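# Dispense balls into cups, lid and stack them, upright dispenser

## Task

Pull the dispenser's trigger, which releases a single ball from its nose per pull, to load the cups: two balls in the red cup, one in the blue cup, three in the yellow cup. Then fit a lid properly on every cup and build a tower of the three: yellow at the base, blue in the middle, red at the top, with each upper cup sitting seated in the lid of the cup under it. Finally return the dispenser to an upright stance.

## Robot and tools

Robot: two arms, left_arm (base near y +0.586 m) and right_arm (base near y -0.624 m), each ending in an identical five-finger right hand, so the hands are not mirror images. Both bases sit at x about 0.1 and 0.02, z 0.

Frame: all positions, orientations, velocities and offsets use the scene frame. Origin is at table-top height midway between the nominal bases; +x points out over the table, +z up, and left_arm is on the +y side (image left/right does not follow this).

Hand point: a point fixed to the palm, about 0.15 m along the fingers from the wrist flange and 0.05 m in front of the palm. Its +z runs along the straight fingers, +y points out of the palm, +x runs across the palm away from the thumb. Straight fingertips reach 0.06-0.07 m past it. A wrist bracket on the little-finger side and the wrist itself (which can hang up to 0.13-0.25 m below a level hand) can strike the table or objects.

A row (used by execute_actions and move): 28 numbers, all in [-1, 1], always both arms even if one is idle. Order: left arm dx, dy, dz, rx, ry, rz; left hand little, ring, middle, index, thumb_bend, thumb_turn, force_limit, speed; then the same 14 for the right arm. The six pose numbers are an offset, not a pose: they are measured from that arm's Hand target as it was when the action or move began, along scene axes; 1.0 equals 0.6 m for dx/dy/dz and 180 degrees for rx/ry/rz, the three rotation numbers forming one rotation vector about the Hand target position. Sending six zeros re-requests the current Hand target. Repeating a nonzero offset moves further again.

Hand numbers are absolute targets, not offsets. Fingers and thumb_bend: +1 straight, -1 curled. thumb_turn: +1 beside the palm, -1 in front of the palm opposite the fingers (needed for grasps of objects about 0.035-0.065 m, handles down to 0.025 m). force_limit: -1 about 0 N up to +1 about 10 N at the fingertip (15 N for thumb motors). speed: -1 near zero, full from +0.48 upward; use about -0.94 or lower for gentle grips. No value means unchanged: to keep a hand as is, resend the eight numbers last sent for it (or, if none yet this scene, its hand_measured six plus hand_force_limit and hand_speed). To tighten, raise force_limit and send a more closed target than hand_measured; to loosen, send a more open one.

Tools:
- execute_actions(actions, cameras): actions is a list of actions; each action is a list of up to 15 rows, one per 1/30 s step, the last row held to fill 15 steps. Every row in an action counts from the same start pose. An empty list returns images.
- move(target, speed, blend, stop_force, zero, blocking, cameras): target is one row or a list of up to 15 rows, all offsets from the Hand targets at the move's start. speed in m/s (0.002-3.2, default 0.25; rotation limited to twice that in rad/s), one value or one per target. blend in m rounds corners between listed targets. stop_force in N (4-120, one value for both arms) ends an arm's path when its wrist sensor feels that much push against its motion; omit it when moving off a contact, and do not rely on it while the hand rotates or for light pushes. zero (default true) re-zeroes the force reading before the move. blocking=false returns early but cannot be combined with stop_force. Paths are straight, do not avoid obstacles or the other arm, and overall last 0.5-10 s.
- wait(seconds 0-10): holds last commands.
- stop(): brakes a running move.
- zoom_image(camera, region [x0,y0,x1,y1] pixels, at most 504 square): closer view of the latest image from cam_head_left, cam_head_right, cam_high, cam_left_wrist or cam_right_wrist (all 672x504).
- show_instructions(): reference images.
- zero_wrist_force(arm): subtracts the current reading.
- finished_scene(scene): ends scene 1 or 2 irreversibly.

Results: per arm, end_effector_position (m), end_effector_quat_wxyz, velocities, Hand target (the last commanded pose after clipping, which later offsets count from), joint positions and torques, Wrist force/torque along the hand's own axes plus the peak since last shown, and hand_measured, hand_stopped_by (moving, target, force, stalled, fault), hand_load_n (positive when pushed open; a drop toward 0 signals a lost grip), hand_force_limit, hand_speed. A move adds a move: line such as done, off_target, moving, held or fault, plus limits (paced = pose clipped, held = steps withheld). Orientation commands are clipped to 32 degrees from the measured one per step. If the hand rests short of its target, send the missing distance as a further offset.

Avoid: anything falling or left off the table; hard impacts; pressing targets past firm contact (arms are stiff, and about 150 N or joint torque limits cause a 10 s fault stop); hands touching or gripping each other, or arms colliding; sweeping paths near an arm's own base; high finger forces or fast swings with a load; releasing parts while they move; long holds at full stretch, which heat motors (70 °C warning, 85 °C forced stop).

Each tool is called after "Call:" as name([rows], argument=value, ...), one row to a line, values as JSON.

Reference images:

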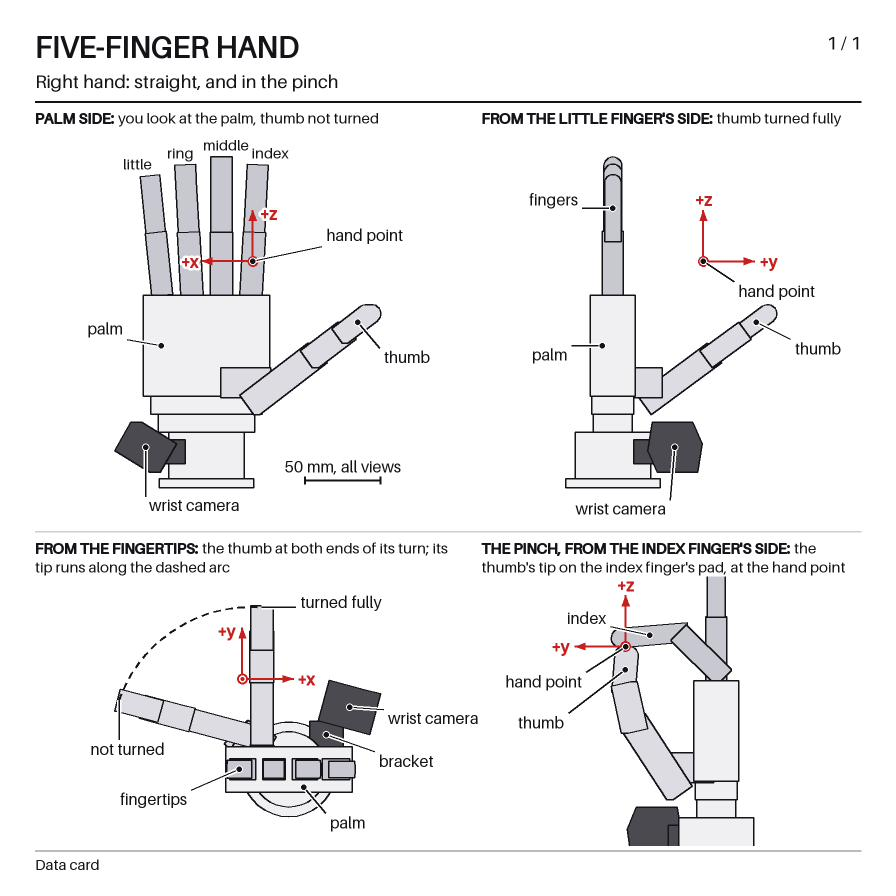

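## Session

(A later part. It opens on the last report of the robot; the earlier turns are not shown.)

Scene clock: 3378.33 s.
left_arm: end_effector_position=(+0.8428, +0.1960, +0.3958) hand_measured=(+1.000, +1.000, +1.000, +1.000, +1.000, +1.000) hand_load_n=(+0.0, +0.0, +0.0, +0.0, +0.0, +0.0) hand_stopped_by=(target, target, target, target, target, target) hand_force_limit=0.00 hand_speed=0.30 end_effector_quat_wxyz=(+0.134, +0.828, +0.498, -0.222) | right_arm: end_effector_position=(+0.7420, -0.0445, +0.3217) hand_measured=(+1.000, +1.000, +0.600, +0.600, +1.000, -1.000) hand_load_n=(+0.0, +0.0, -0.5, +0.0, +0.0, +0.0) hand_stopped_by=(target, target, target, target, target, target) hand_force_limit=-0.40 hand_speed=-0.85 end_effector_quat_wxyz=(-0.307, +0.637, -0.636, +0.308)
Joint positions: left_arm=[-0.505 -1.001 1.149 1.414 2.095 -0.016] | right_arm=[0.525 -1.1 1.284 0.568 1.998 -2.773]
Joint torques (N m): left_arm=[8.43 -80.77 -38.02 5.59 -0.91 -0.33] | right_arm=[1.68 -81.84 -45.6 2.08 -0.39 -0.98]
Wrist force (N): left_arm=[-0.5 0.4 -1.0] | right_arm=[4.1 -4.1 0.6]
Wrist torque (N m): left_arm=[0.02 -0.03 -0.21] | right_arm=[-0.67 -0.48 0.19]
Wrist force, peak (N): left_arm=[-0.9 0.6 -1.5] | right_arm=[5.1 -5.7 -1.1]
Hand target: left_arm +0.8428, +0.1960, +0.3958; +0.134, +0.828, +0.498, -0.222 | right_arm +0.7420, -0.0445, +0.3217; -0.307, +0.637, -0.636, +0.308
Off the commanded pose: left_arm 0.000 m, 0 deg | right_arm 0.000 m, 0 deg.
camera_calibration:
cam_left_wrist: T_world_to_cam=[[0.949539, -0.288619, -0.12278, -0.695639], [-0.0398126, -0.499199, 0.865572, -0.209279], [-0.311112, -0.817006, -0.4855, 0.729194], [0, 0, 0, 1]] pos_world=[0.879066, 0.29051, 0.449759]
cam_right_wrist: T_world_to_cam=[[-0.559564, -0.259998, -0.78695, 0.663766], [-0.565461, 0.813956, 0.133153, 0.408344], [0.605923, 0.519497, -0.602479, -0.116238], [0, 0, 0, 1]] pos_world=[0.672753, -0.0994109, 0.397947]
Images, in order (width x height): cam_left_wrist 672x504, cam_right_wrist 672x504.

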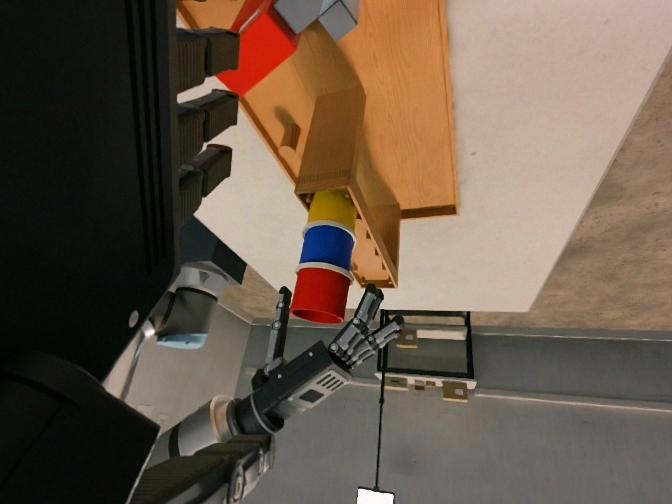

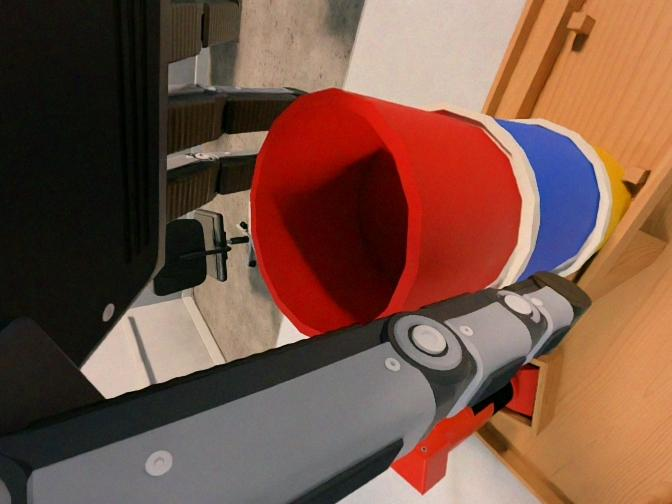

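Call:
move(target=[0,0,0,0,0,0,1,1,1,1,1,1,0,0.3,0,0,0.1333,0,0,0,1,1,0.6,0.6,1,-1,-0.4,-0.85], speed=0.06, cameras=["cam_left_wrist","cam_right_wrist","cam_high","cam_head_left"])

Call:
zoom_image(camera="cam_left_wrist", region=[285, 250, 365, 330])

Call:
zoom_image(camera="cam_high", region=[285, 140, 345, 220])

Call:
zoom_image(camera="cam_head_left", region=[350, 150, 430, 230])

Scene clock: 3387.70 s.
left_arm: end_effector_position=(+0.8428, +0.1960, +0.3958) hand_measured=(+1.000, +1.000, +1.000, +1.000, +1.000, +1.000) hand_load_n=(+0.0, +0.0, +0.0, +0.0, +0.0, +0.0) hand_stopped_by=(target, target, target, target, target, target) hand_force_limit=0.00 hand_speed=0.30 end_effector_quat_wxyz=(+0.134, +0.828, +0.498, -0.222) | right_arm: end_effector_position=(+0.7420, -0.0445, +0.4016) hand_measured=(+1.000, +1.000, +0.600, +0.600, +1.000, -1.000) hand_load_n=(+0.0, +0.0, +0.0, +0.0, +0.0, +0.0) hand_stopped_by=(target, target, target, target, target, target) hand_force_limit=-0.40 hand_speed=-0.85 end_effector_quat_wxyz=(-0.307, +0.637, -0.636, +0.308)
Joint positions: left_arm=[-0.505 -1.001 1.149 1.414 2.095 -0.016] | right_arm=[0.525 -1.116 1.167 0.701 1.998 -2.773]
Joint torques (N m): left_arm=[6.17 -79.31 -38.73 5.97 -0.9 -0.19] | right_arm=[-4.42 -86.52 -49.9 3.9 -1.26 -0.39]
Wrist force (N): left_arm=[-0.6 0.9 -1.1] | right_arm=[4.4 -4.1 0.1]
Wrist torque (N m): left_arm=[0.11 0.00 -0.20] | right_arm=[-0.64 -0.49 0.18]
Wrist force, peak (N): left_arm=[-0.8 0.8 -1.3] | right_arm=[4.7 -4.4 0.9]
Hand target: left_arm +0.8428, +0.1960, +0.3958; +0.134, +0.828, +0.498, -0.222 | right_arm +0.7420, -0.0445, +0.4017; -0.307, +0.637, -0.636, +0.308
Off the commanded pose: left_arm 0.000 m, 0 deg | right_arm 0.000 m, 0 deg.
move: done
camera_calibration:
cam_left_wrist: T_world_to_cam=[[0.949539, -0.288619, -0.12278, -0.695639], [-0.0398126, -0.499199, 0.865572, -0.209279], [-0.311112, -0.817006, -0.4855, 0.729194], [0, 0, 0, 1]] pos_world=[0.879066, 0.29051, 0.449759]
cam_right_wrist: T_world_to_cam=[[-0.559531, -0.260044, -0.786957, 0.726621], [-0.565493, 0.813941, 0.133108, 0.397746], [0.605922, 0.519497, -0.602479, -0.0680997], [0, 0, 0, 1]] pos_world=[0.672753, -0.0994108, 0.477847]
Images, in order (width x height): cam_head_left 672x504, cam_high 672x504, cam_left_wrist 672x504, cam_right_wrist 672x504.

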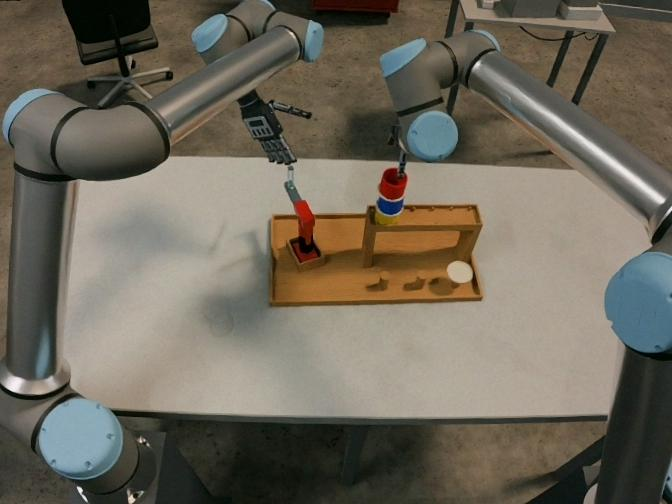

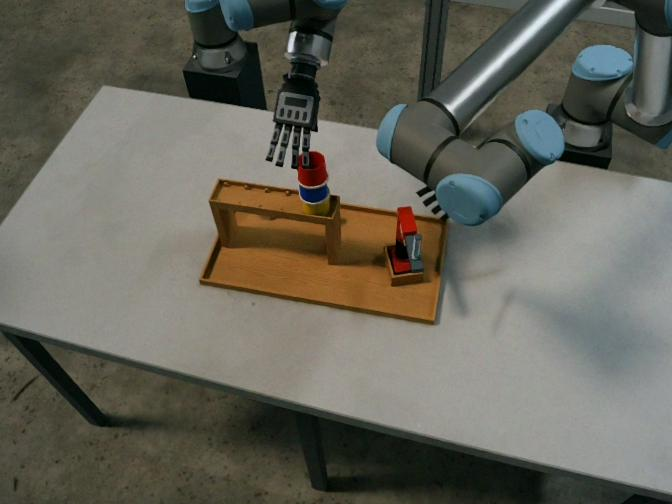

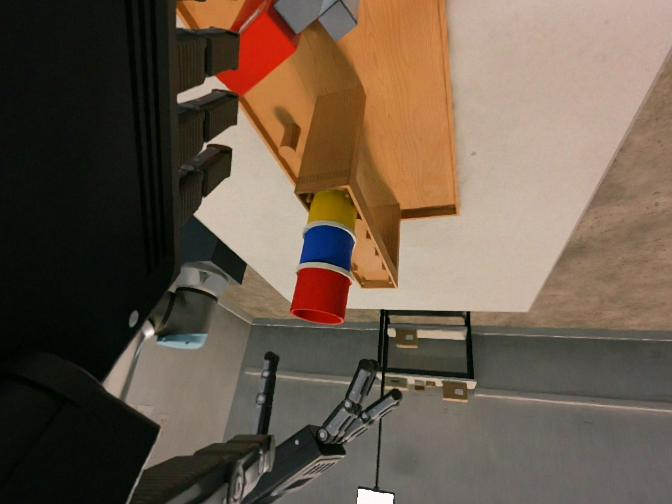

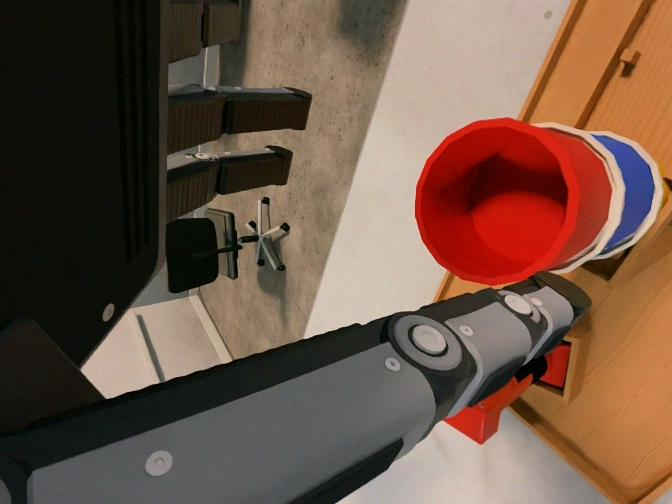

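Scaled by 6.300 from the camera's 672x504 image, which has a finer 960x720 frame.

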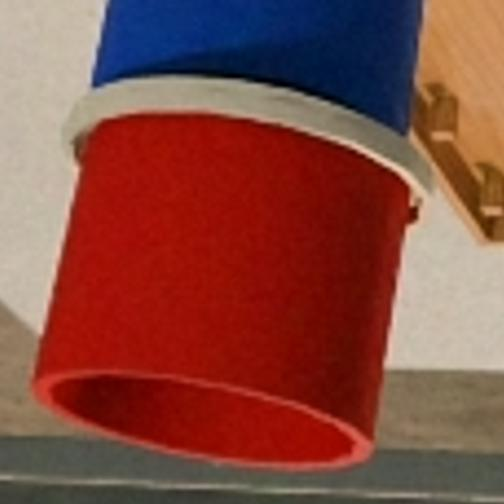

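Scaled by 6.300 from the camera's 672x504 image, which has a finer 960x720 frame.

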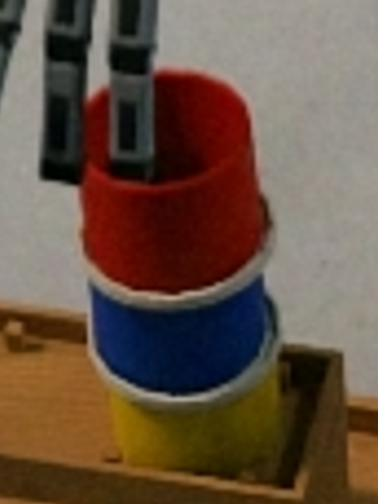

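Scaled by 6.300 from the camera's 672x504 image, which has a finer 960x720 frame.

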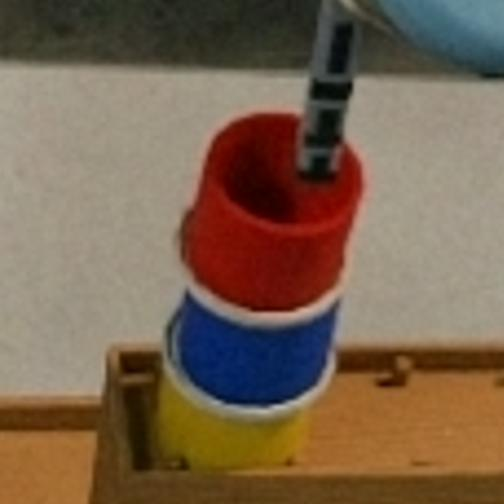

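Call:
zoom_image(camera="cam_head_left", region=[370, 160, 415, 230])

Call:
zoom_image(camera="cam_high", region=[290, 145, 335, 215])

Call:
zoom_image(camera="cam_right_wrist", region=[400, 100, 672, 300])

Scaled by 7.200 from the camera's 672x504 image, which has a finer 960x720 frame.

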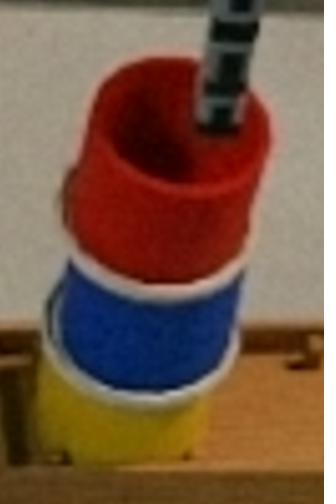

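Scaled by 7.200 from the camera's 672x504 image, which has a finer 960x720 frame.

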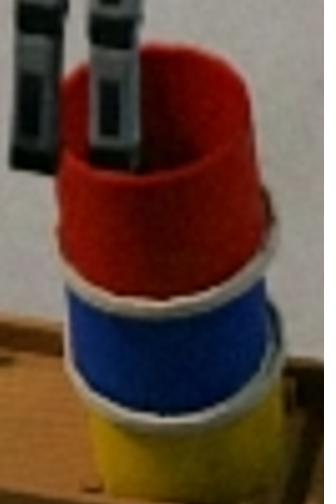

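Scaled by 1.853 from the camera's 672x504 image, which has a finer 960x720 frame.

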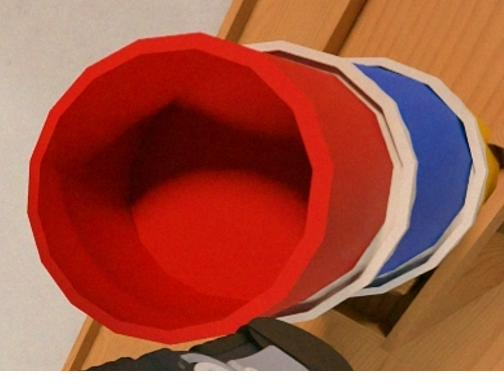

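Call:
move([
  [0,0,0,0,0,0,1,1,1,1,1,1,0,0.3,0,0,0,0,0,0,1,1,0.4,0.4,1,-1,-0.4,-0.5],
  [0,0,0,0,0,0,1,1,1,1,1,1,0,0.3,0.005,0,-0.05,0,0,0,1,1,0.4,0.4,1,-1,-0.4,-0.5],
], speed=0.05, cameras=["cam_left_wrist","cam_right_wrist"])

Scene clock: 3474.47 s.
left_arm: end_effector_position=(+0.8428, +0.1960, +0.3958) hand_measured=(+1.000, +1.000, +1.000, +1.000, +1.000, +1.000) hand_load_n=(+0.0, +0.0, +0.0, +0.0, +0.0, +0.0) hand_stopped_by=(target, target, target, target, target, target) hand_force_limit=0.00 hand_speed=0.30 end_effector_quat_wxyz=(+0.134, +0.828, +0.498, -0.222) | right_arm: end_effector_position=(+0.7450, -0.0445, +0.3718) hand_measured=(+1.000, +1.000, +0.400, +0.400, +1.000, -1.000) hand_load_n=(+0.0, +0.0, +0.0, +0.0, +0.0, +0.0) hand_stopped_by=(target, target, target, target, target, target) hand_force_limit=-0.40 hand_speed=-0.50 end_effector_quat_wxyz=(-0.307, +0.637, -0.636, +0.308)
Joint positions: left_arm=[-0.505 -1.001 1.149 1.414 2.095 -0.016] | right_arm=[0.523 -1.109 1.208 0.652 1.996 -2.775]
Joint torques (N m): left_arm=[4.18 -78.72 -36.56 6.08 -0.89 -0.69] | right_arm=[-12.68 -70.15 -33.76 -0.55 -2.22 -3.19]
Wrist force (N): left_arm=[-0.5 0.3 -1.4] | right_arm=[4.1 -4.2 0.5]
Wrist torque (N m): left_arm=[0.05 -0.01 -0.21] | right_arm=[-0.70 -0.45 0.22]
Wrist force, peak (N): left_arm=[-1.1 0.7 -1.4] | right_arm=[4.9 -4.4 0.2]
Hand target: left_arm +0.8428, +0.1960, +0.3958; +0.134, +0.828, +0.498, -0.222 | right_arm +0.7450, -0.0445, +0.3717; -0.307, +0.637, -0.636, +0.308
Off the commanded pose: left_arm 0.000 m, 0 deg | right_arm 0.000 m, 0 deg.
move: done
camera_calibration:
cam_left_wrist: T_world_to_cam=[[0.949539, -0.288619, -0.12278, -0.695639], [-0.0398126, -0.499199, 0.865572, -0.209279], [-0.311112, -0.817006, -0.4855, 0.729194], [0, 0, 0, 1]] pos_world=[0.879066, 0.29051, 0.449759]
cam_right_wrist: T_world_to_cam=[[-0.559564, -0.259998, -0.78695, 0.704871], [-0.565461, 0.813956, 0.133153, 0.40337], [0.605923, 0.519497, -0.602479, -0.0878715], [0, 0, 0, 1]] pos_world=[0.675753, -0.0994109, 0.448047]
Images, in order (width x height): cam_left_wrist 672x504, cam_right_wrist 672x504.

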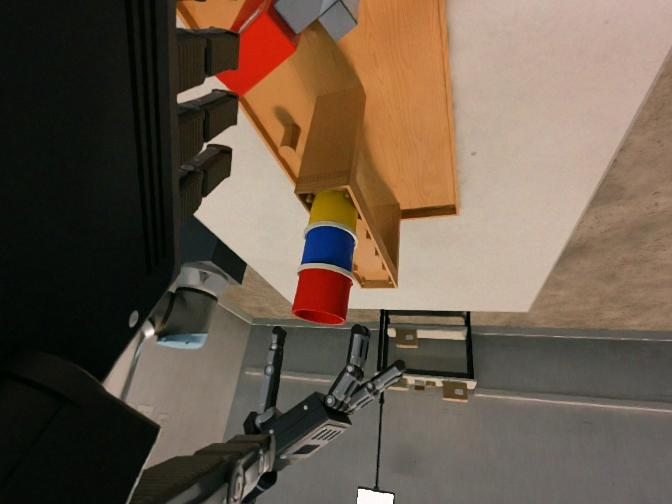

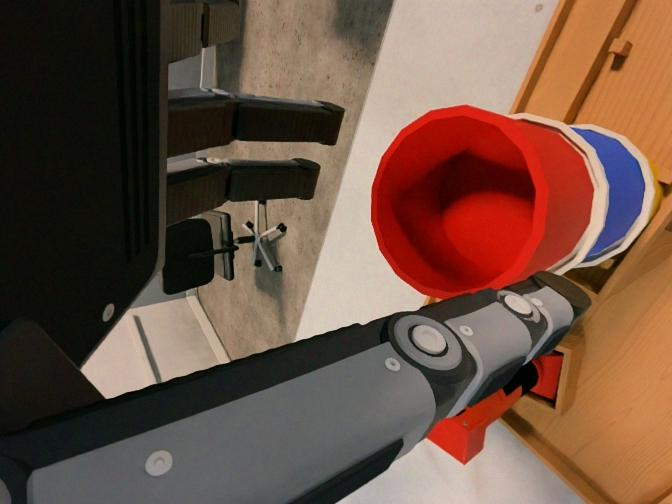

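Call:
zoom_image(camera="cam_left_wrist", region=[285, 250, 365, 330])

Call:
zoom_image(camera="cam_left_wrist", region=[285, 190, 365, 270])

Call:
zoom_image(camera="cam_right_wrist", region=[480, 80, 672, 280])

Scaled by 6.300 from the camera's 672x504 image, which has a finer 960x720 frame.

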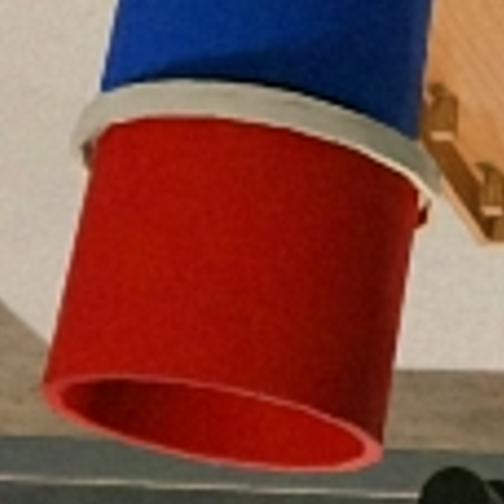

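Scaled by 6.300 from the camera's 672x504 image, which has a finer 960x720 frame.

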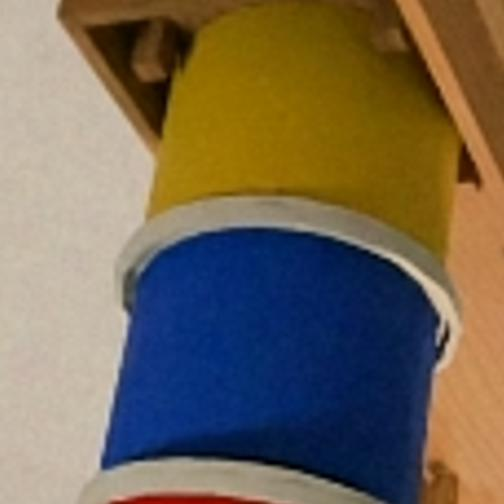

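Scaled by 2.520 from the camera's 672x504 image, which has a finer 960x720 frame.

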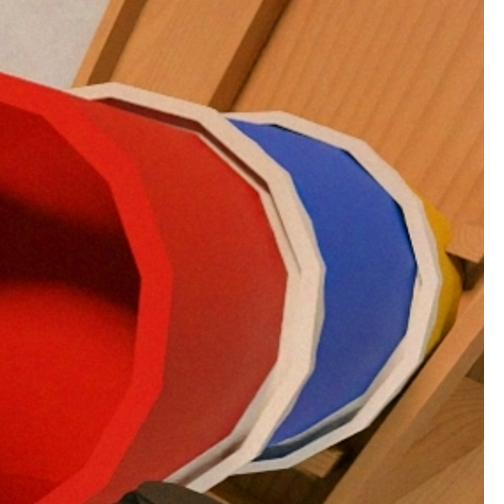

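Call:
move([
  [0,0,0,0,0,0,1,1,1,1,1,1,0,0.3,0,0,-0.085,0,0,0,1,1,0.4,0.4,1,-1,-0.4,-0.5],
  [0,0,0,0,0,0,1,1,1,1,1,1,0,0.3,-0.0167,0,-0.085,0,0,0,1,1,0.4,0.4,1,-1,-0.4,-0.5],
], speed=0.03, stop_force=4, cameras=["cam_left_wrist","cam_right_wrist"])

Call:
zoom_image(camera="cam_left_wrist", region=[285, 250, 365, 330])

Scene clock: 3527.37 s.
left_arm: end_effector_position=(+0.8428, +0.1960, +0.3958) hand_measured=(+1.000, +1.000, +1.000, +1.000, +1.000, +1.000) hand_load_n=(+0.0, +0.0, +0.0, +0.0, +0.0, +0.0) hand_stopped_by=(target, target, target, target, target, target) hand_force_limit=0.00 hand_speed=0.30 end_effector_quat_wxyz=(+0.134, +0.828, +0.498, -0.222) | right_arm: end_effector_position=(+0.7350, -0.0445, +0.3207) hand_measured=(+1.000, +1.000, +0.400, +0.400, +1.000, -1.000) hand_load_n=(+0.0, +0.0, +0.0, +0.0, +0.0, +0.0) hand_stopped_by=(target, target, target, target, target, target) hand_force_limit=-0.40 hand_speed=-0.50 end_effector_quat_wxyz=(-0.307, +0.637, -0.636, +0.308)
Joint positions: left_arm=[-0.505 -1.001 1.149 1.414 2.095 -0.016] | right_arm=[0.53 -1.108 1.298 0.564 2.002 -2.77]
Joint torques (N m): left_arm=[5.8 -81.79 -35.94 5.79 -0.81 -0.65] | right_arm=[10.68 -89.87 -35.24 -1.07 3.26 2.86]
Wrist force (N): left_arm=[-0.6 0.6 -1.2] | right_arm=[4.3 -4.1 0.6]
Wrist torque (N m): left_arm=[0.07 0.00 -0.21] | right_arm=[-0.67 -0.50 0.00]
Wrist force, peak (N): left_arm=[-1.0 0.8 -1.5] | right_arm=[4.7 -4.6 0.6]
Hand target: left_arm +0.8428, +0.1960, +0.3958; +0.134, +0.828, +0.498, -0.222 | right_arm +0.7350, -0.0445, +0.3207; -0.307, +0.637, -0.636, +0.308
Off the commanded pose: left_arm 0.000 m, 0 deg | right_arm 0.000 m, 0 deg.
move: done
camera_calibration:
cam_left_wrist: T_world_to_cam=[[0.949539, -0.288619, -0.12278, -0.695639], [-0.0398126, -0.499199, 0.865572, -0.209279], [-0.311112, -0.817006, -0.4855, 0.729194], [0, 0, 0, 1]] pos_world=[0.879066, 0.29051, 0.449759]
cam_right_wrist: T_world_to_cam=[[-0.559564, -0.259998, -0.78695, 0.659062], [-0.565461, 0.813956, 0.133153, 0.404519], [0.605923, 0.519497, -0.602479, -0.112599], [0, 0, 0, 1]] pos_world=[0.665753, -0.0994109, 0.396947]
Images, in order (width x height): cam_left_wrist 672x504, cam_right_wrist 672x504.

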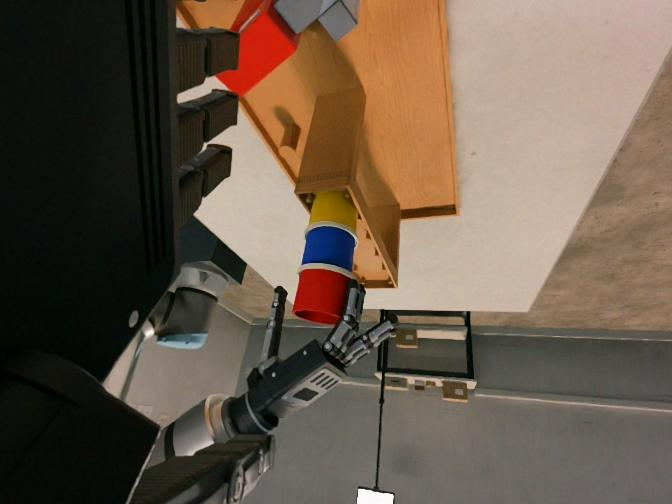

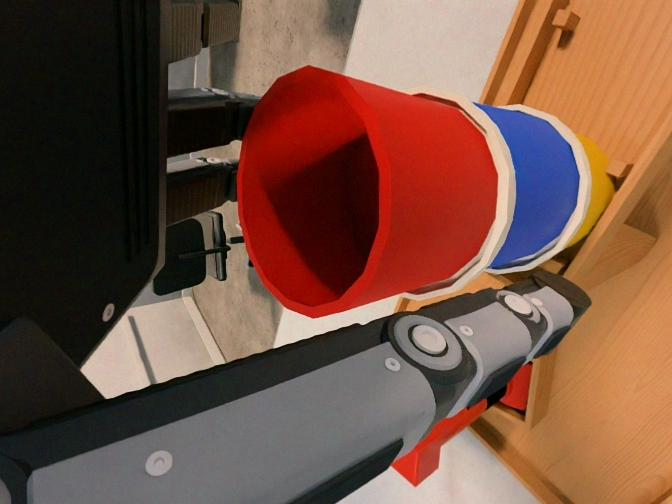

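Scaled by 6.300 from the camera's 672x504 image, which has a finer 960x720 frame.

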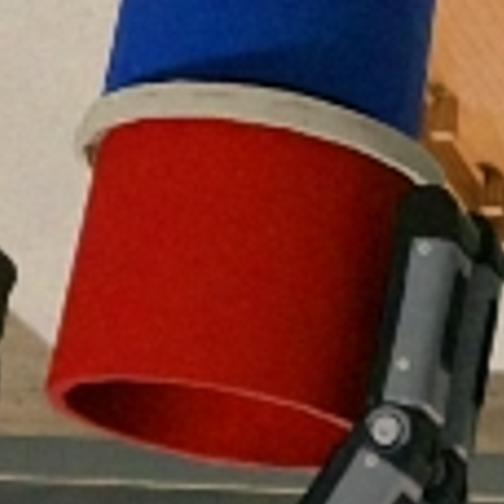

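Call:
move(target=[0,0,0,0,0,0,1,1,1,1,1,1,0,0.3,-0.0033,0,0,0,0,0,1,1,0.4,0.4,1,-1,-0.4,-0.5], speed=0.01, stop_force=4, cameras=["cam_left_wrist","cam_right_wrist"])

Call:
zoom_image(camera="cam_left_wrist", region=[285, 250, 365, 330])

Scene clock: 3534.87 s.
left_arm: end_effector_position=(+0.8428, +0.1960, +0.3958) hand_measured=(+1.000, +1.000, +1.000, +1.000, +1.000, +1.000) hand_load_n=(+0.0, +0.0, +0.0, +0.0, -0.5, +0.0) hand_stopped_by=(target, target, target, target, target, target) hand_force_limit=0.00 hand_speed=0.30 end_effector_quat_wxyz=(+0.134, +0.828, +0.498, -0.222) | right_arm: end_effector_position=(+0.7330, -0.0445, +0.3207) hand_measured=(+1.000, +1.000, +0.400, +0.400, +1.000, -1.000) hand_load_n=(+0.0, +0.0, +0.0, +0.0, +0.0, +0.0) hand_stopped_by=(target, target, target, target, target, target) hand_force_limit=-0.40 hand_speed=-0.50 end_effector_quat_wxyz=(-0.307, +0.637, -0.636, +0.308)
Joint positions: left_arm=[-0.505 -1.001 1.149 1.414 2.095 -0.016] | right_arm=[0.532 -1.11 1.301 0.563 2.003 -2.769]
Joint torques (N m): left_arm=[6.44 -82.11 -36.6 5.86 -0.48 -0.07] | right_arm=[9.02 -88.83 -34.21 -0.73 3.26 2.98]
Wrist force (N): left_arm=[-0.8 0.5 -1.2] | right_arm=[4.2 -3.8 0.7]
Wrist torque (N m): left_arm=[0.06 0.02 -0.22] | right_arm=[-0.64 -0.50 0.02]
Wrist force, peak (N): left_arm=[-0.8 0.8 -1.4] | right_arm=[4.6 -4.6 0.8]
Hand target: left_arm +0.8428, +0.1960, +0.3958; +0.134, +0.828, +0.498, -0.222 | right_arm +0.7330, -0.0445, +0.3207; -0.307, +0.637, -0.636, +0.308
Off the commanded pose: left_arm 0.000 m, 0 deg | right_arm 0.000 m, 0 deg.
move: done
camera_calibration:
cam_left_wrist: T_world_to_cam=[[0.949539, -0.288619, -0.12278, -0.695639], [-0.0398126, -0.499199, 0.865572, -0.209279], [-0.311112, -0.817006, -0.4855, 0.729194], [0, 0, 0, 1]] pos_world=[0.879066, 0.29051, 0.449759]
cam_right_wrist: T_world_to_cam=[[-0.559564, -0.259998, -0.78695, 0.657943], [-0.565461, 0.813956, 0.133153, 0.403388], [0.605923, 0.519497, -0.602479, -0.111387], [0, 0, 0, 1]] pos_world=[0.663753, -0.0994109, 0.396947]
Images, in order (width x height): cam_left_wrist 672x504, cam_right_wrist 672x504.

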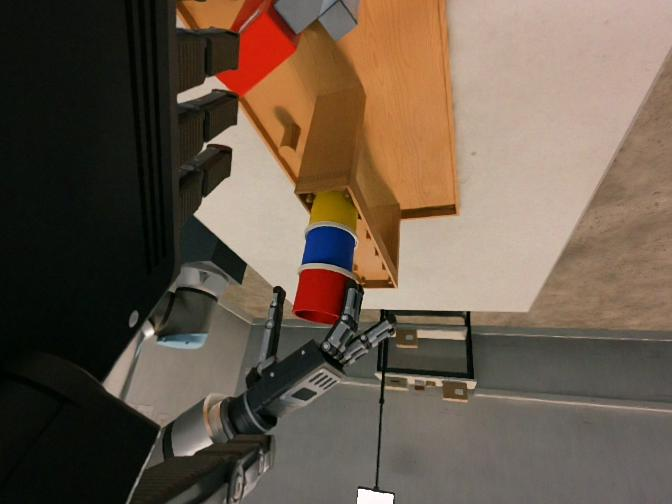

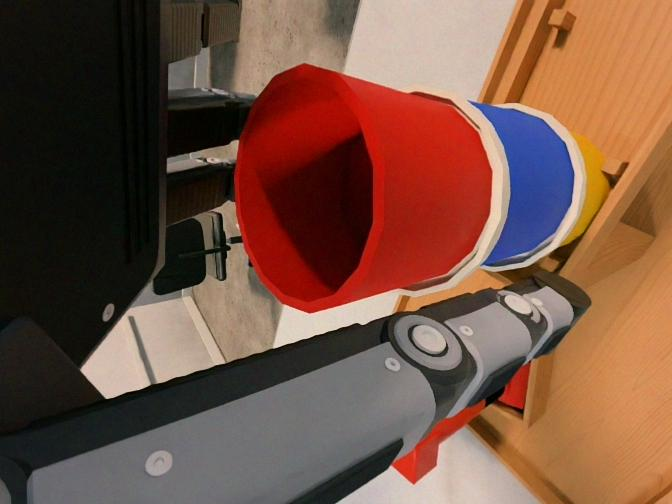

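Scaled by 6.300 from the camera's 672x504 image, which has a finer 960x720 frame.

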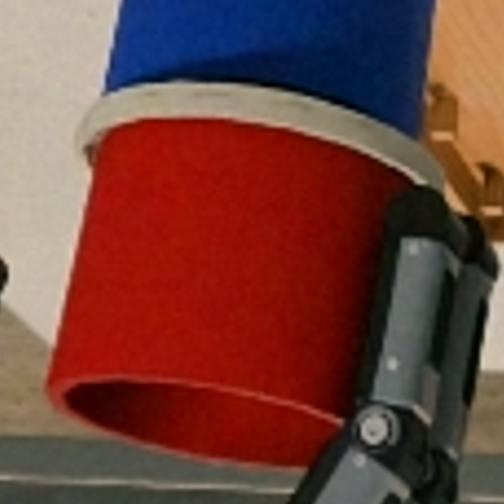

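Call:
move(target=[0,0,0,0,0,0,1,1,1,1,1,1,0,0.3,-0.0025,0,0,0,0,0,1,1,0.4,0.4,1,-1,-0.4,-0.5], speed=0.01, stop_force=4, cameras=["cam_left_wrist"])

Call:
zoom_image(camera="cam_left_wrist", region=[285, 250, 365, 330])

Call:
move(target=[0,0,0,0,0,0,1,1,1,1,1,1,0,0.3,-0.0025,0,0,0,0,0,1,1,0.4,0.4,1,-1,-0.4,-0.5], speed=0.01, stop_force=4, cameras=["cam_left_wrist"])

Call:
zoom_image(camera="cam_left_wrist", region=[285, 250, 365, 330])

Scene clock: 3541.40 s.
left_arm: end_effector_position=(+0.8428, +0.1960, +0.3958) hand_measured=(+1.000, +1.000, +1.000, +1.000, +1.000, +1.000) hand_load_n=(+0.0, +0.0, +0.0, +0.0, +0.0, +0.0) hand_stopped_by=(target, target, target, target, target, target) hand_force_limit=0.00 hand_speed=0.30 end_effector_quat_wxyz=(+0.134, +0.828, +0.498, -0.222) | right_arm: end_effector_position=(+0.7315, -0.0445, +0.3207) hand_measured=(+1.000, +1.000, +0.400, +0.400, +1.000, -1.000) hand_load_n=(+0.0, +0.0, +0.0, +0.0, +0.0, +0.0) hand_stopped_by=(target, target, target, target, target, target) hand_force_limit=-0.40 hand_speed=-0.50 end_effector_quat_wxyz=(-0.307, +0.637, -0.636, +0.308)
Joint positions: left_arm=[-0.505 -1.001 1.149 1.414 2.095 -0.016] | right_arm=[0.533 -1.112 1.304 0.562 2.003 -2.768]
Joint torques (N m): left_arm=[3.35 -81.15 -36.67 5.93 -0.55 -0.39] | right_arm=[9.93 -89.28 -34.3 -1.17 3.25 3.05]
Wrist force (N): left_arm=[-0.8 0.4 -1.4] | right_arm=[4.1 -4.4 0.7]
Wrist torque (N m): left_arm=[0.06 0.04 -0.22] | right_arm=[-0.71 -0.49 -0.01]
Wrist force, peak (N): left_arm=[-0.6 0.6 -1.7] | right_arm=[4.7 -4.3 0.8]
Hand target: left_arm +0.8428, +0.1960, +0.3958; +0.134, +0.828, +0.498, -0.222 | right_arm +0.7315, -0.0445, +0.3207; -0.307, +0.637, -0.636, +0.308
Off the commanded pose: left_arm 0.000 m, 0 deg | right_arm 0.000 m, 0 deg.
move: done
camera_calibration:
cam_left_wrist: T_world_to_cam=[[0.949539, -0.288619, -0.12278, -0.695639], [-0.0398126, -0.499199, 0.865572, -0.209279], [-0.311112, -0.817006, -0.4855, 0.729194], [0, 0, 0, 1]] pos_world=[0.879066, 0.29051, 0.449759]
Images, in order (width x height): cam_left_wrist 672x504.

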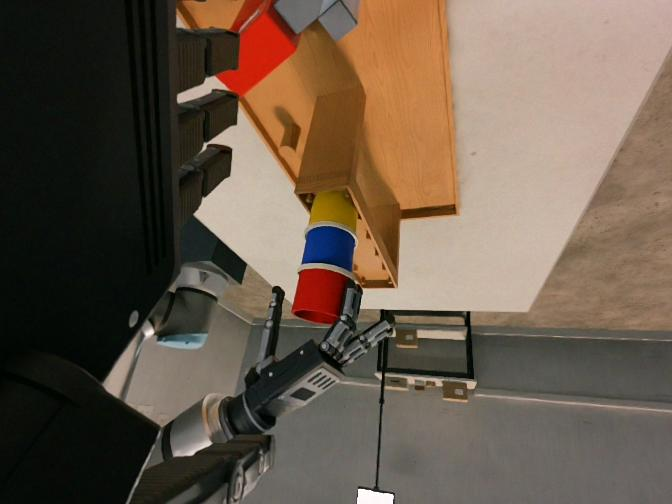

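Scaled by 6.300 from the camera's 672x504 image, which has a finer 960x720 frame.

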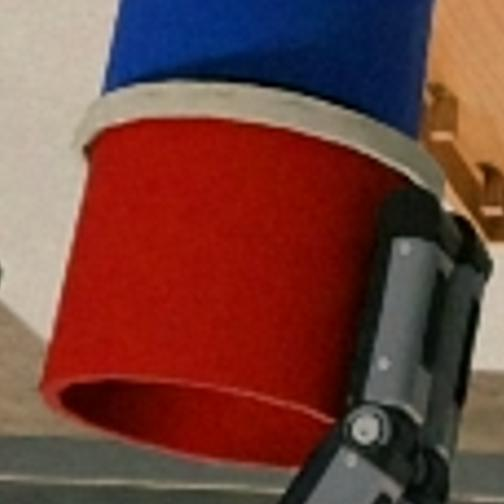

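Scene clock: 3542.57 s.
left_arm: end_effector_position=(+0.8428, +0.1960, +0.3958) hand_measured=(+1.000, +1.000, +1.000, +1.000, +1.000, +1.000) hand_load_n=(+0.0, -0.5, +0.0, +0.0, -0.5, +0.0) hand_stopped_by=(target, target, target, target, target, target) hand_force_limit=0.00 hand_speed=0.30 end_effector_quat_wxyz=(+0.134, +0.828, +0.498, -0.222) | right_arm: end_effector_position=(+0.7300, -0.0445, +0.3207) hand_measured=(+1.000, +1.000, +0.400, +0.400, +1.000, -1.000) hand_load_n=(+0.0, +0.0, +0.0, +0.0, +0.0, +0.0) hand_stopped_by=(target, target, target, target, target, target) hand_force_limit=-0.40 hand_speed=-0.50 end_effector_quat_wxyz=(-0.307, +0.637, -0.636, +0.308)
Joint positions: left_arm=[-0.505 -1.001 1.149 1.414 2.095 -0.016] | right_arm=[0.534 -1.114 1.306 0.562 2.004 -2.767]
Joint torques (N m): left_arm=[8.96 -79.86 -36.97 5.81 -0.51 -0.5] | right_arm=[11.71 -90.31 -35.13 -0.93 3.11 2.76]
Wrist force (N): left_arm=[-0.6 0.5 -1.2] | right_arm=[4.4 -4.3 0.6]
Wrist torque (N m): left_arm=[0.05 0.00 -0.21] | right_arm=[-0.69 -0.54 0.00]
Wrist force, peak (N): left_arm=[-0.4 0.7 -1.6] | right_arm=[4.6 -4.4 1.0]
Hand target: left_arm +0.8428, +0.1960, +0.3958; +0.134, +0.828, +0.498, -0.222 | right_arm +0.7300, -0.0445, +0.3207; -0.307, +0.637, -0.636, +0.308
Off the commanded pose: left_arm 0.000 m, 0 deg | right_arm 0.000 m, 0 deg.
move: done
camera_calibration:
cam_left_wrist: T_world_to_cam=[[0.949539, -0.288619, -0.12278, -0.695639], [-0.0398126, -0.499199, 0.865572, -0.209279], [-0.311112, -0.817006, -0.4855, 0.729194], [0, 0, 0, 1]] pos_world=[0.879066, 0.29051, 0.449759]
Images, in order (width x height): cam_left_wrist 672x504.

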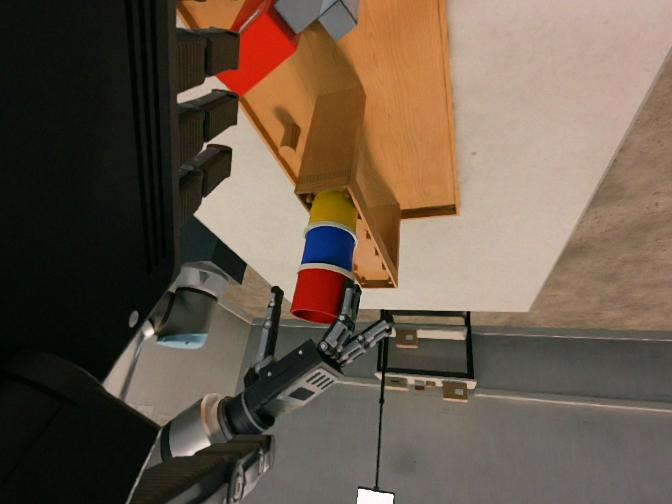

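Scaled by 6.300 from the camera's 672x504 image, which has a finer 960x720 frame.

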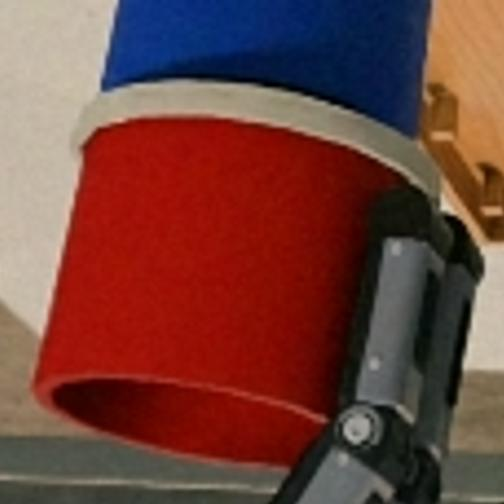

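Call:
move(target=[0,0,0,0,0,0,1,1,1,1,1,1,0,0.3,0.01,0,0,0,0,0,1,1,0.4,0.4,1,-1,-0.4,-0.5], speed=0.02, cameras=["cam_left_wrist","cam_right_wrist","cam_head_left","cam_high"])

Call:
zoom_image(camera="cam_left_wrist", region=[285, 250, 365, 330])

Call:
zoom_image(camera="cam_head_left", region=[370, 160, 415, 230])

Call:
zoom_image(camera="cam_high", region=[290, 145, 335, 215])

Call:
zoom_image(camera="cam_right_wrist", region=[360, 60, 560, 310])

Scene clock: 3551.30 s.
left_arm: end_effector_position=(+0.8428, +0.1960, +0.3958) hand_measured=(+1.000, +1.000, +1.000, +1.000, +1.000, +1.000) hand_load_n=(+0.0, +0.0, +0.0, +0.0, +0.0, +0.0) hand_stopped_by=(target, target, target, target, target, target) hand_force_limit=0.00 hand_speed=0.30 end_effector_quat_wxyz=(+0.134, +0.828, +0.498, -0.222) | right_arm: end_effector_position=(+0.7359, -0.0445, +0.3207) hand_measured=(+1.000, +1.000, +0.400, +0.400, +1.000, -1.000) hand_load_n=(+0.0, +0.0, +0.0, +0.0, +0.0, +0.0) hand_stopped_by=(target, target, target, target, target, target) hand_force_limit=-0.40 hand_speed=-0.50 end_effector_quat_wxyz=(-0.307, +0.637, -0.636, +0.308)
Joint positions: left_arm=[-0.505 -1.001 1.149 1.414 2.095 -0.016] | right_arm=[0.529 -1.107 1.296 0.564 2.001 -2.77]
Joint torques (N m): left_arm=[6.17 -79.99 -36.14 5.59 -0.29 -0.28] | right_arm=[-13.67 -70.55 -48.6 4.37 -2.07 -3.64]
Wrist force (N): left_arm=[-0.5 0.5 -1.3] | right_arm=[4.0 -4.0 0.6]
Wrist torque (N m): left_arm=[0.07 -0.01 -0.20] | right_arm=[-0.65 -0.45 0.19]
Wrist force, peak (N): left_arm=[-0.9 0.6 -1.6] | right_arm=[4.5 -4.6 0.7]
Hand target: left_arm +0.8428, +0.1960, +0.3958; +0.134, +0.828, +0.498, -0.222 | right_arm +0.7360, -0.0445, +0.3207; -0.307, +0.637, -0.636, +0.308
Off the commanded pose: left_arm 0.000 m, 0 deg | right_arm 0.000 m, 0 deg.
move: done
camera_calibration:
cam_left_wrist: T_world_to_cam=[[0.949539, -0.288619, -0.12278, -0.695639], [-0.0398126, -0.499199, 0.865572, -0.209279], [-0.311112, -0.817006, -0.4855, 0.729194], [0, 0, 0, 1]] pos_world=[0.879066, 0.29051, 0.449759]
cam_right_wrist: T_world_to_cam=[[-0.559564, -0.259998, -0.78695, 0.659622], [-0.565461, 0.813956, 0.133153, 0.405085], [0.605923, 0.519497, -0.602479, -0.113205], [0, 0, 0, 1]] pos_world=[0.666753, -0.0994109, 0.396947]
Images, in order (width x height): cam_head_left 672x504, cam_high 672x504, cam_left_wrist 672x504, cam_right_wrist 672x504.

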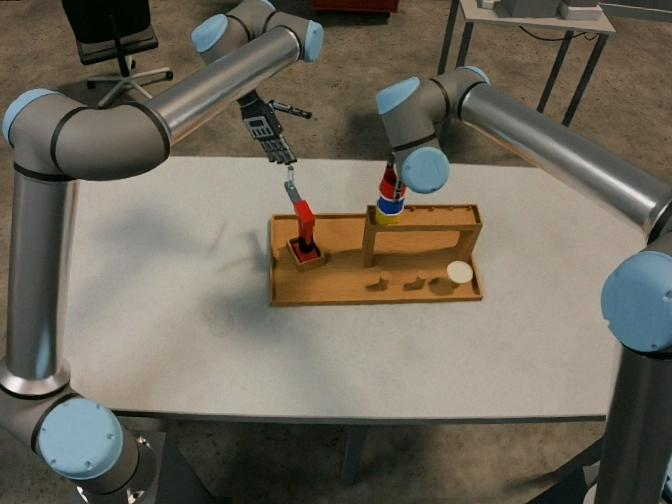

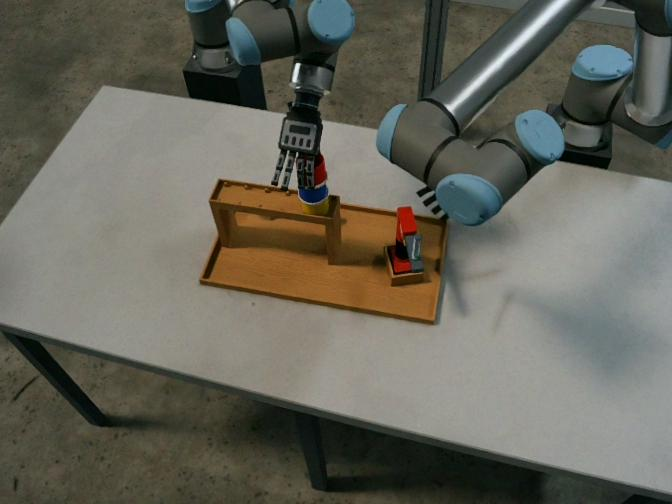

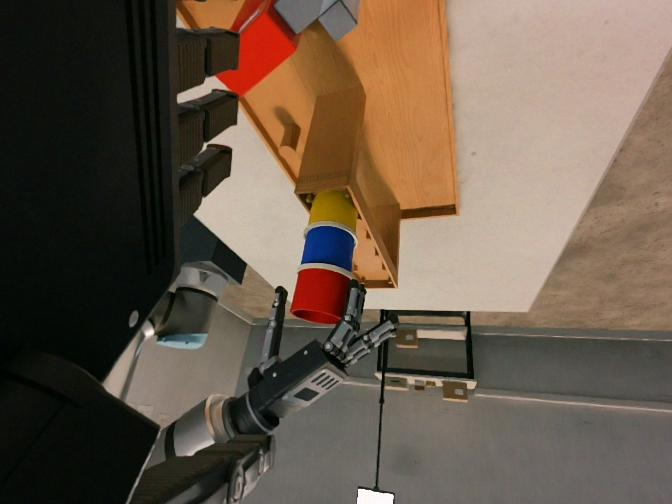

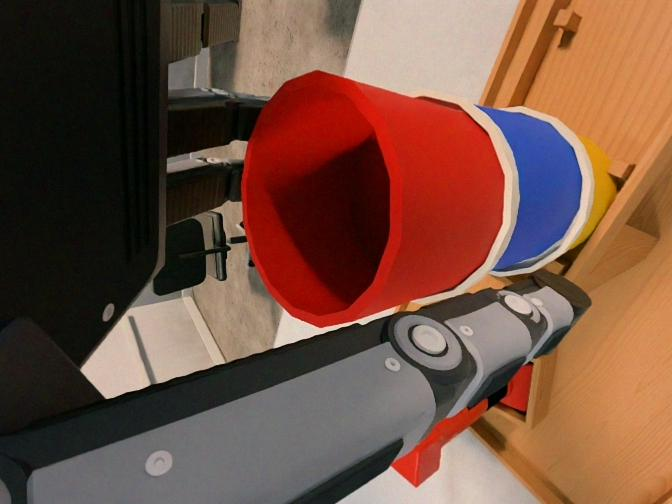

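Scaled by 6.300 from the camera's 672x504 image, which has a finer 960x720 frame.

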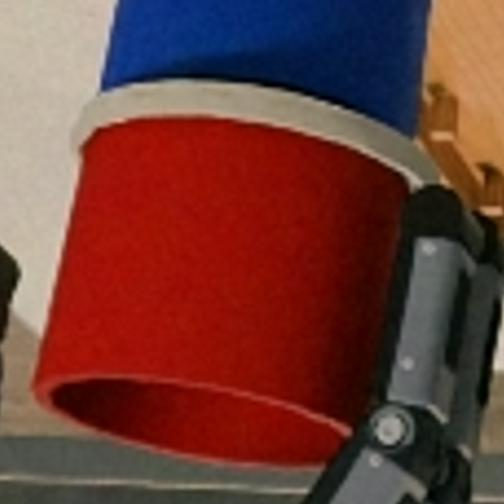

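Scaled by 7.200 from the camera's 672x504 image, which has a finer 960x720 frame.

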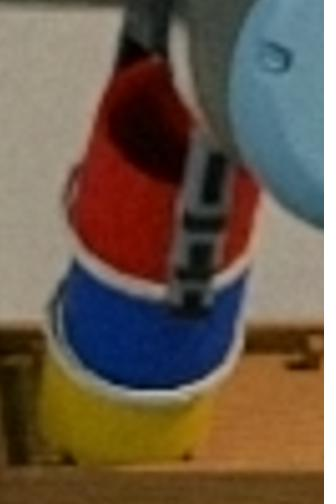

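Scaled by 7.200 from the camera's 672x504 image, which has a finer 960x720 frame.

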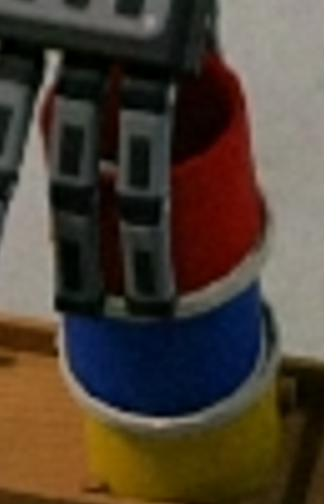

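Scaled by 2.016 from the camera's 672x504 image, which has a finer 960x720 frame.

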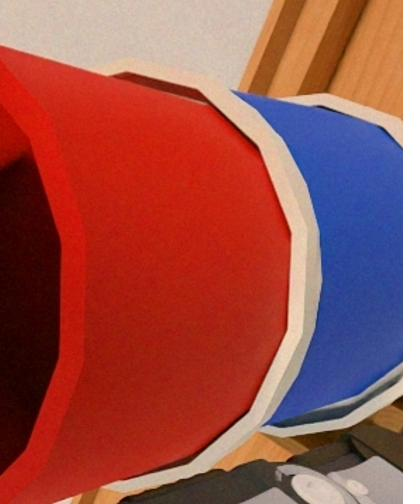

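Call:
zoom_image(camera="cam_left_wrist", region=[286, 300, 346, 330])

Scaled by 8.400 from the camera's 672x504 image, which has a finer 960x720 frame.

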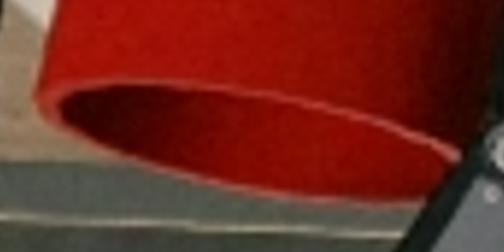

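Call:
move([
  [0,0,0,0,0,0,1,1,1,1,1,1,0,0.3,0.01,0,0,0,0,0,1,1,0.4,0.4,1,-1,-0.4,-0.5],
  [0,0,0,0,0,0,1,1,1,1,1,1,0,0.3,0.01,0,0.15,0,0,0,1,1,0.4,0.4,1,-1,-0.4,-0.5],
  [0,0,0,0,0,0,1,1,1,1,1,1,0,0.3,0.01,0.0158,0.15,0,0,0,1,1,1,0,1,-1,-0.4,-0.3],
], speed=0.06, cameras=["cam_left_wrist","cam_right_wrist"])

Scene clock: 3603.33 s.
left_arm: end_effector_position=(+0.8428, +0.1960, +0.3958) hand_measured=(+1.000, +1.000, +1.000, +1.000, +1.000, +1.000) hand_load_n=(+0.0, +0.0, +0.0, +0.0, +0.0, +0.0) hand_stopped_by=(target, target, target, target, target, target) hand_force_limit=0.00 hand_speed=0.30 end_effector_quat_wxyz=(+0.134, +0.828, +0.498, -0.222) | right_arm: end_effector_position=(+0.7420, -0.0351, +0.4107) hand_measured=(+1.000, +1.000, +1.000, +0.000, +1.000, -1.000) hand_load_n=(+0.0, +0.0, +0.0, +0.0, +0.0, +0.0) hand_stopped_by=(target, target, target, target, target, target) hand_force_limit=-0.40 hand_speed=-0.30 end_effector_quat_wxyz=(-0.307, +0.637, -0.636, +0.308)
Joint positions: left_arm=[-0.505 -1.001 1.149 1.414 2.095 -0.016] | right_arm=[0.536 -1.104 1.134 0.726 2.006 -2.765]
Joint torques (N m): left_arm=[5.54 -83.73 -36.54 5.8 -0.56 -0.46] | right_arm=[9.5 -72.03 -49.76 3.47 2.82 3.11]
Wrist force (N): left_arm=[-0.5 0.5 -1.3] | right_arm=[4.0 -3.8 0.9]
Wrist torque (N m): left_arm=[0.06 -0.02 -0.21] | right_arm=[-0.64 -0.47 0.00]
Wrist force, peak (N): left_arm=[-0.9 0.8 -1.6] | right_arm=[5.0 -4.5 0.5]
Hand target: left_arm +0.8428, +0.1960, +0.3958; +0.134, +0.828, +0.498, -0.222 | right_arm +0.7420, -0.0351, +0.4107; -0.307, +0.637, -0.636, +0.308
Off the commanded pose: left_arm 0.000 m, 0 deg | right_arm 0.000 m, 0 deg.
move: done
camera_calibration:
cam_left_wrist: T_world_to_cam=[[0.949539, -0.288619, -0.12278, -0.695639], [-0.0398126, -0.499199, 0.865572, -0.209279], [-0.311112, -0.817006, -0.4855, 0.729194], [0, 0, 0, 1]] pos_world=[0.879066, 0.29051, 0.449759]
cam_right_wrist: T_world_to_cam=[[-0.559564, -0.259998, -0.78695, 0.736275], [-0.565461, 0.813956, 0.133153, 0.388761], [0.605923, 0.519497, -0.602479, -0.0675526], [0, 0, 0, 1]] pos_world=[0.672753, -0.0899109, 0.486947]
Images, in order (width x height): cam_left_wrist 672x504, cam_right_wrist 672x504.

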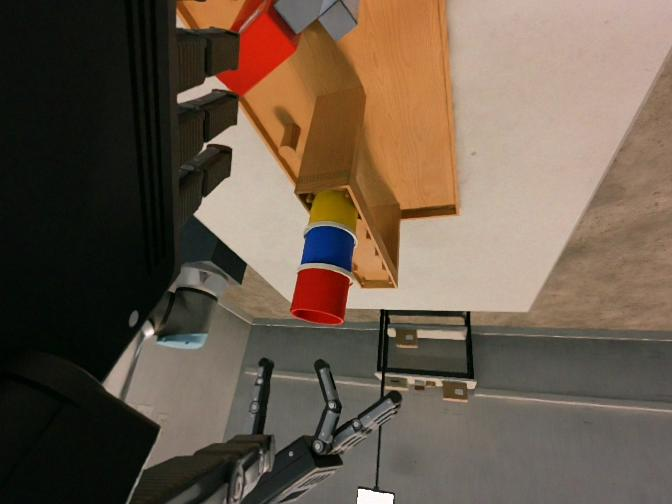

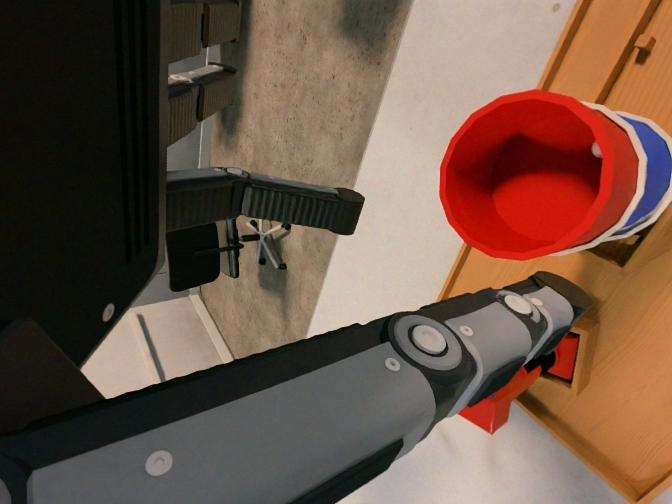

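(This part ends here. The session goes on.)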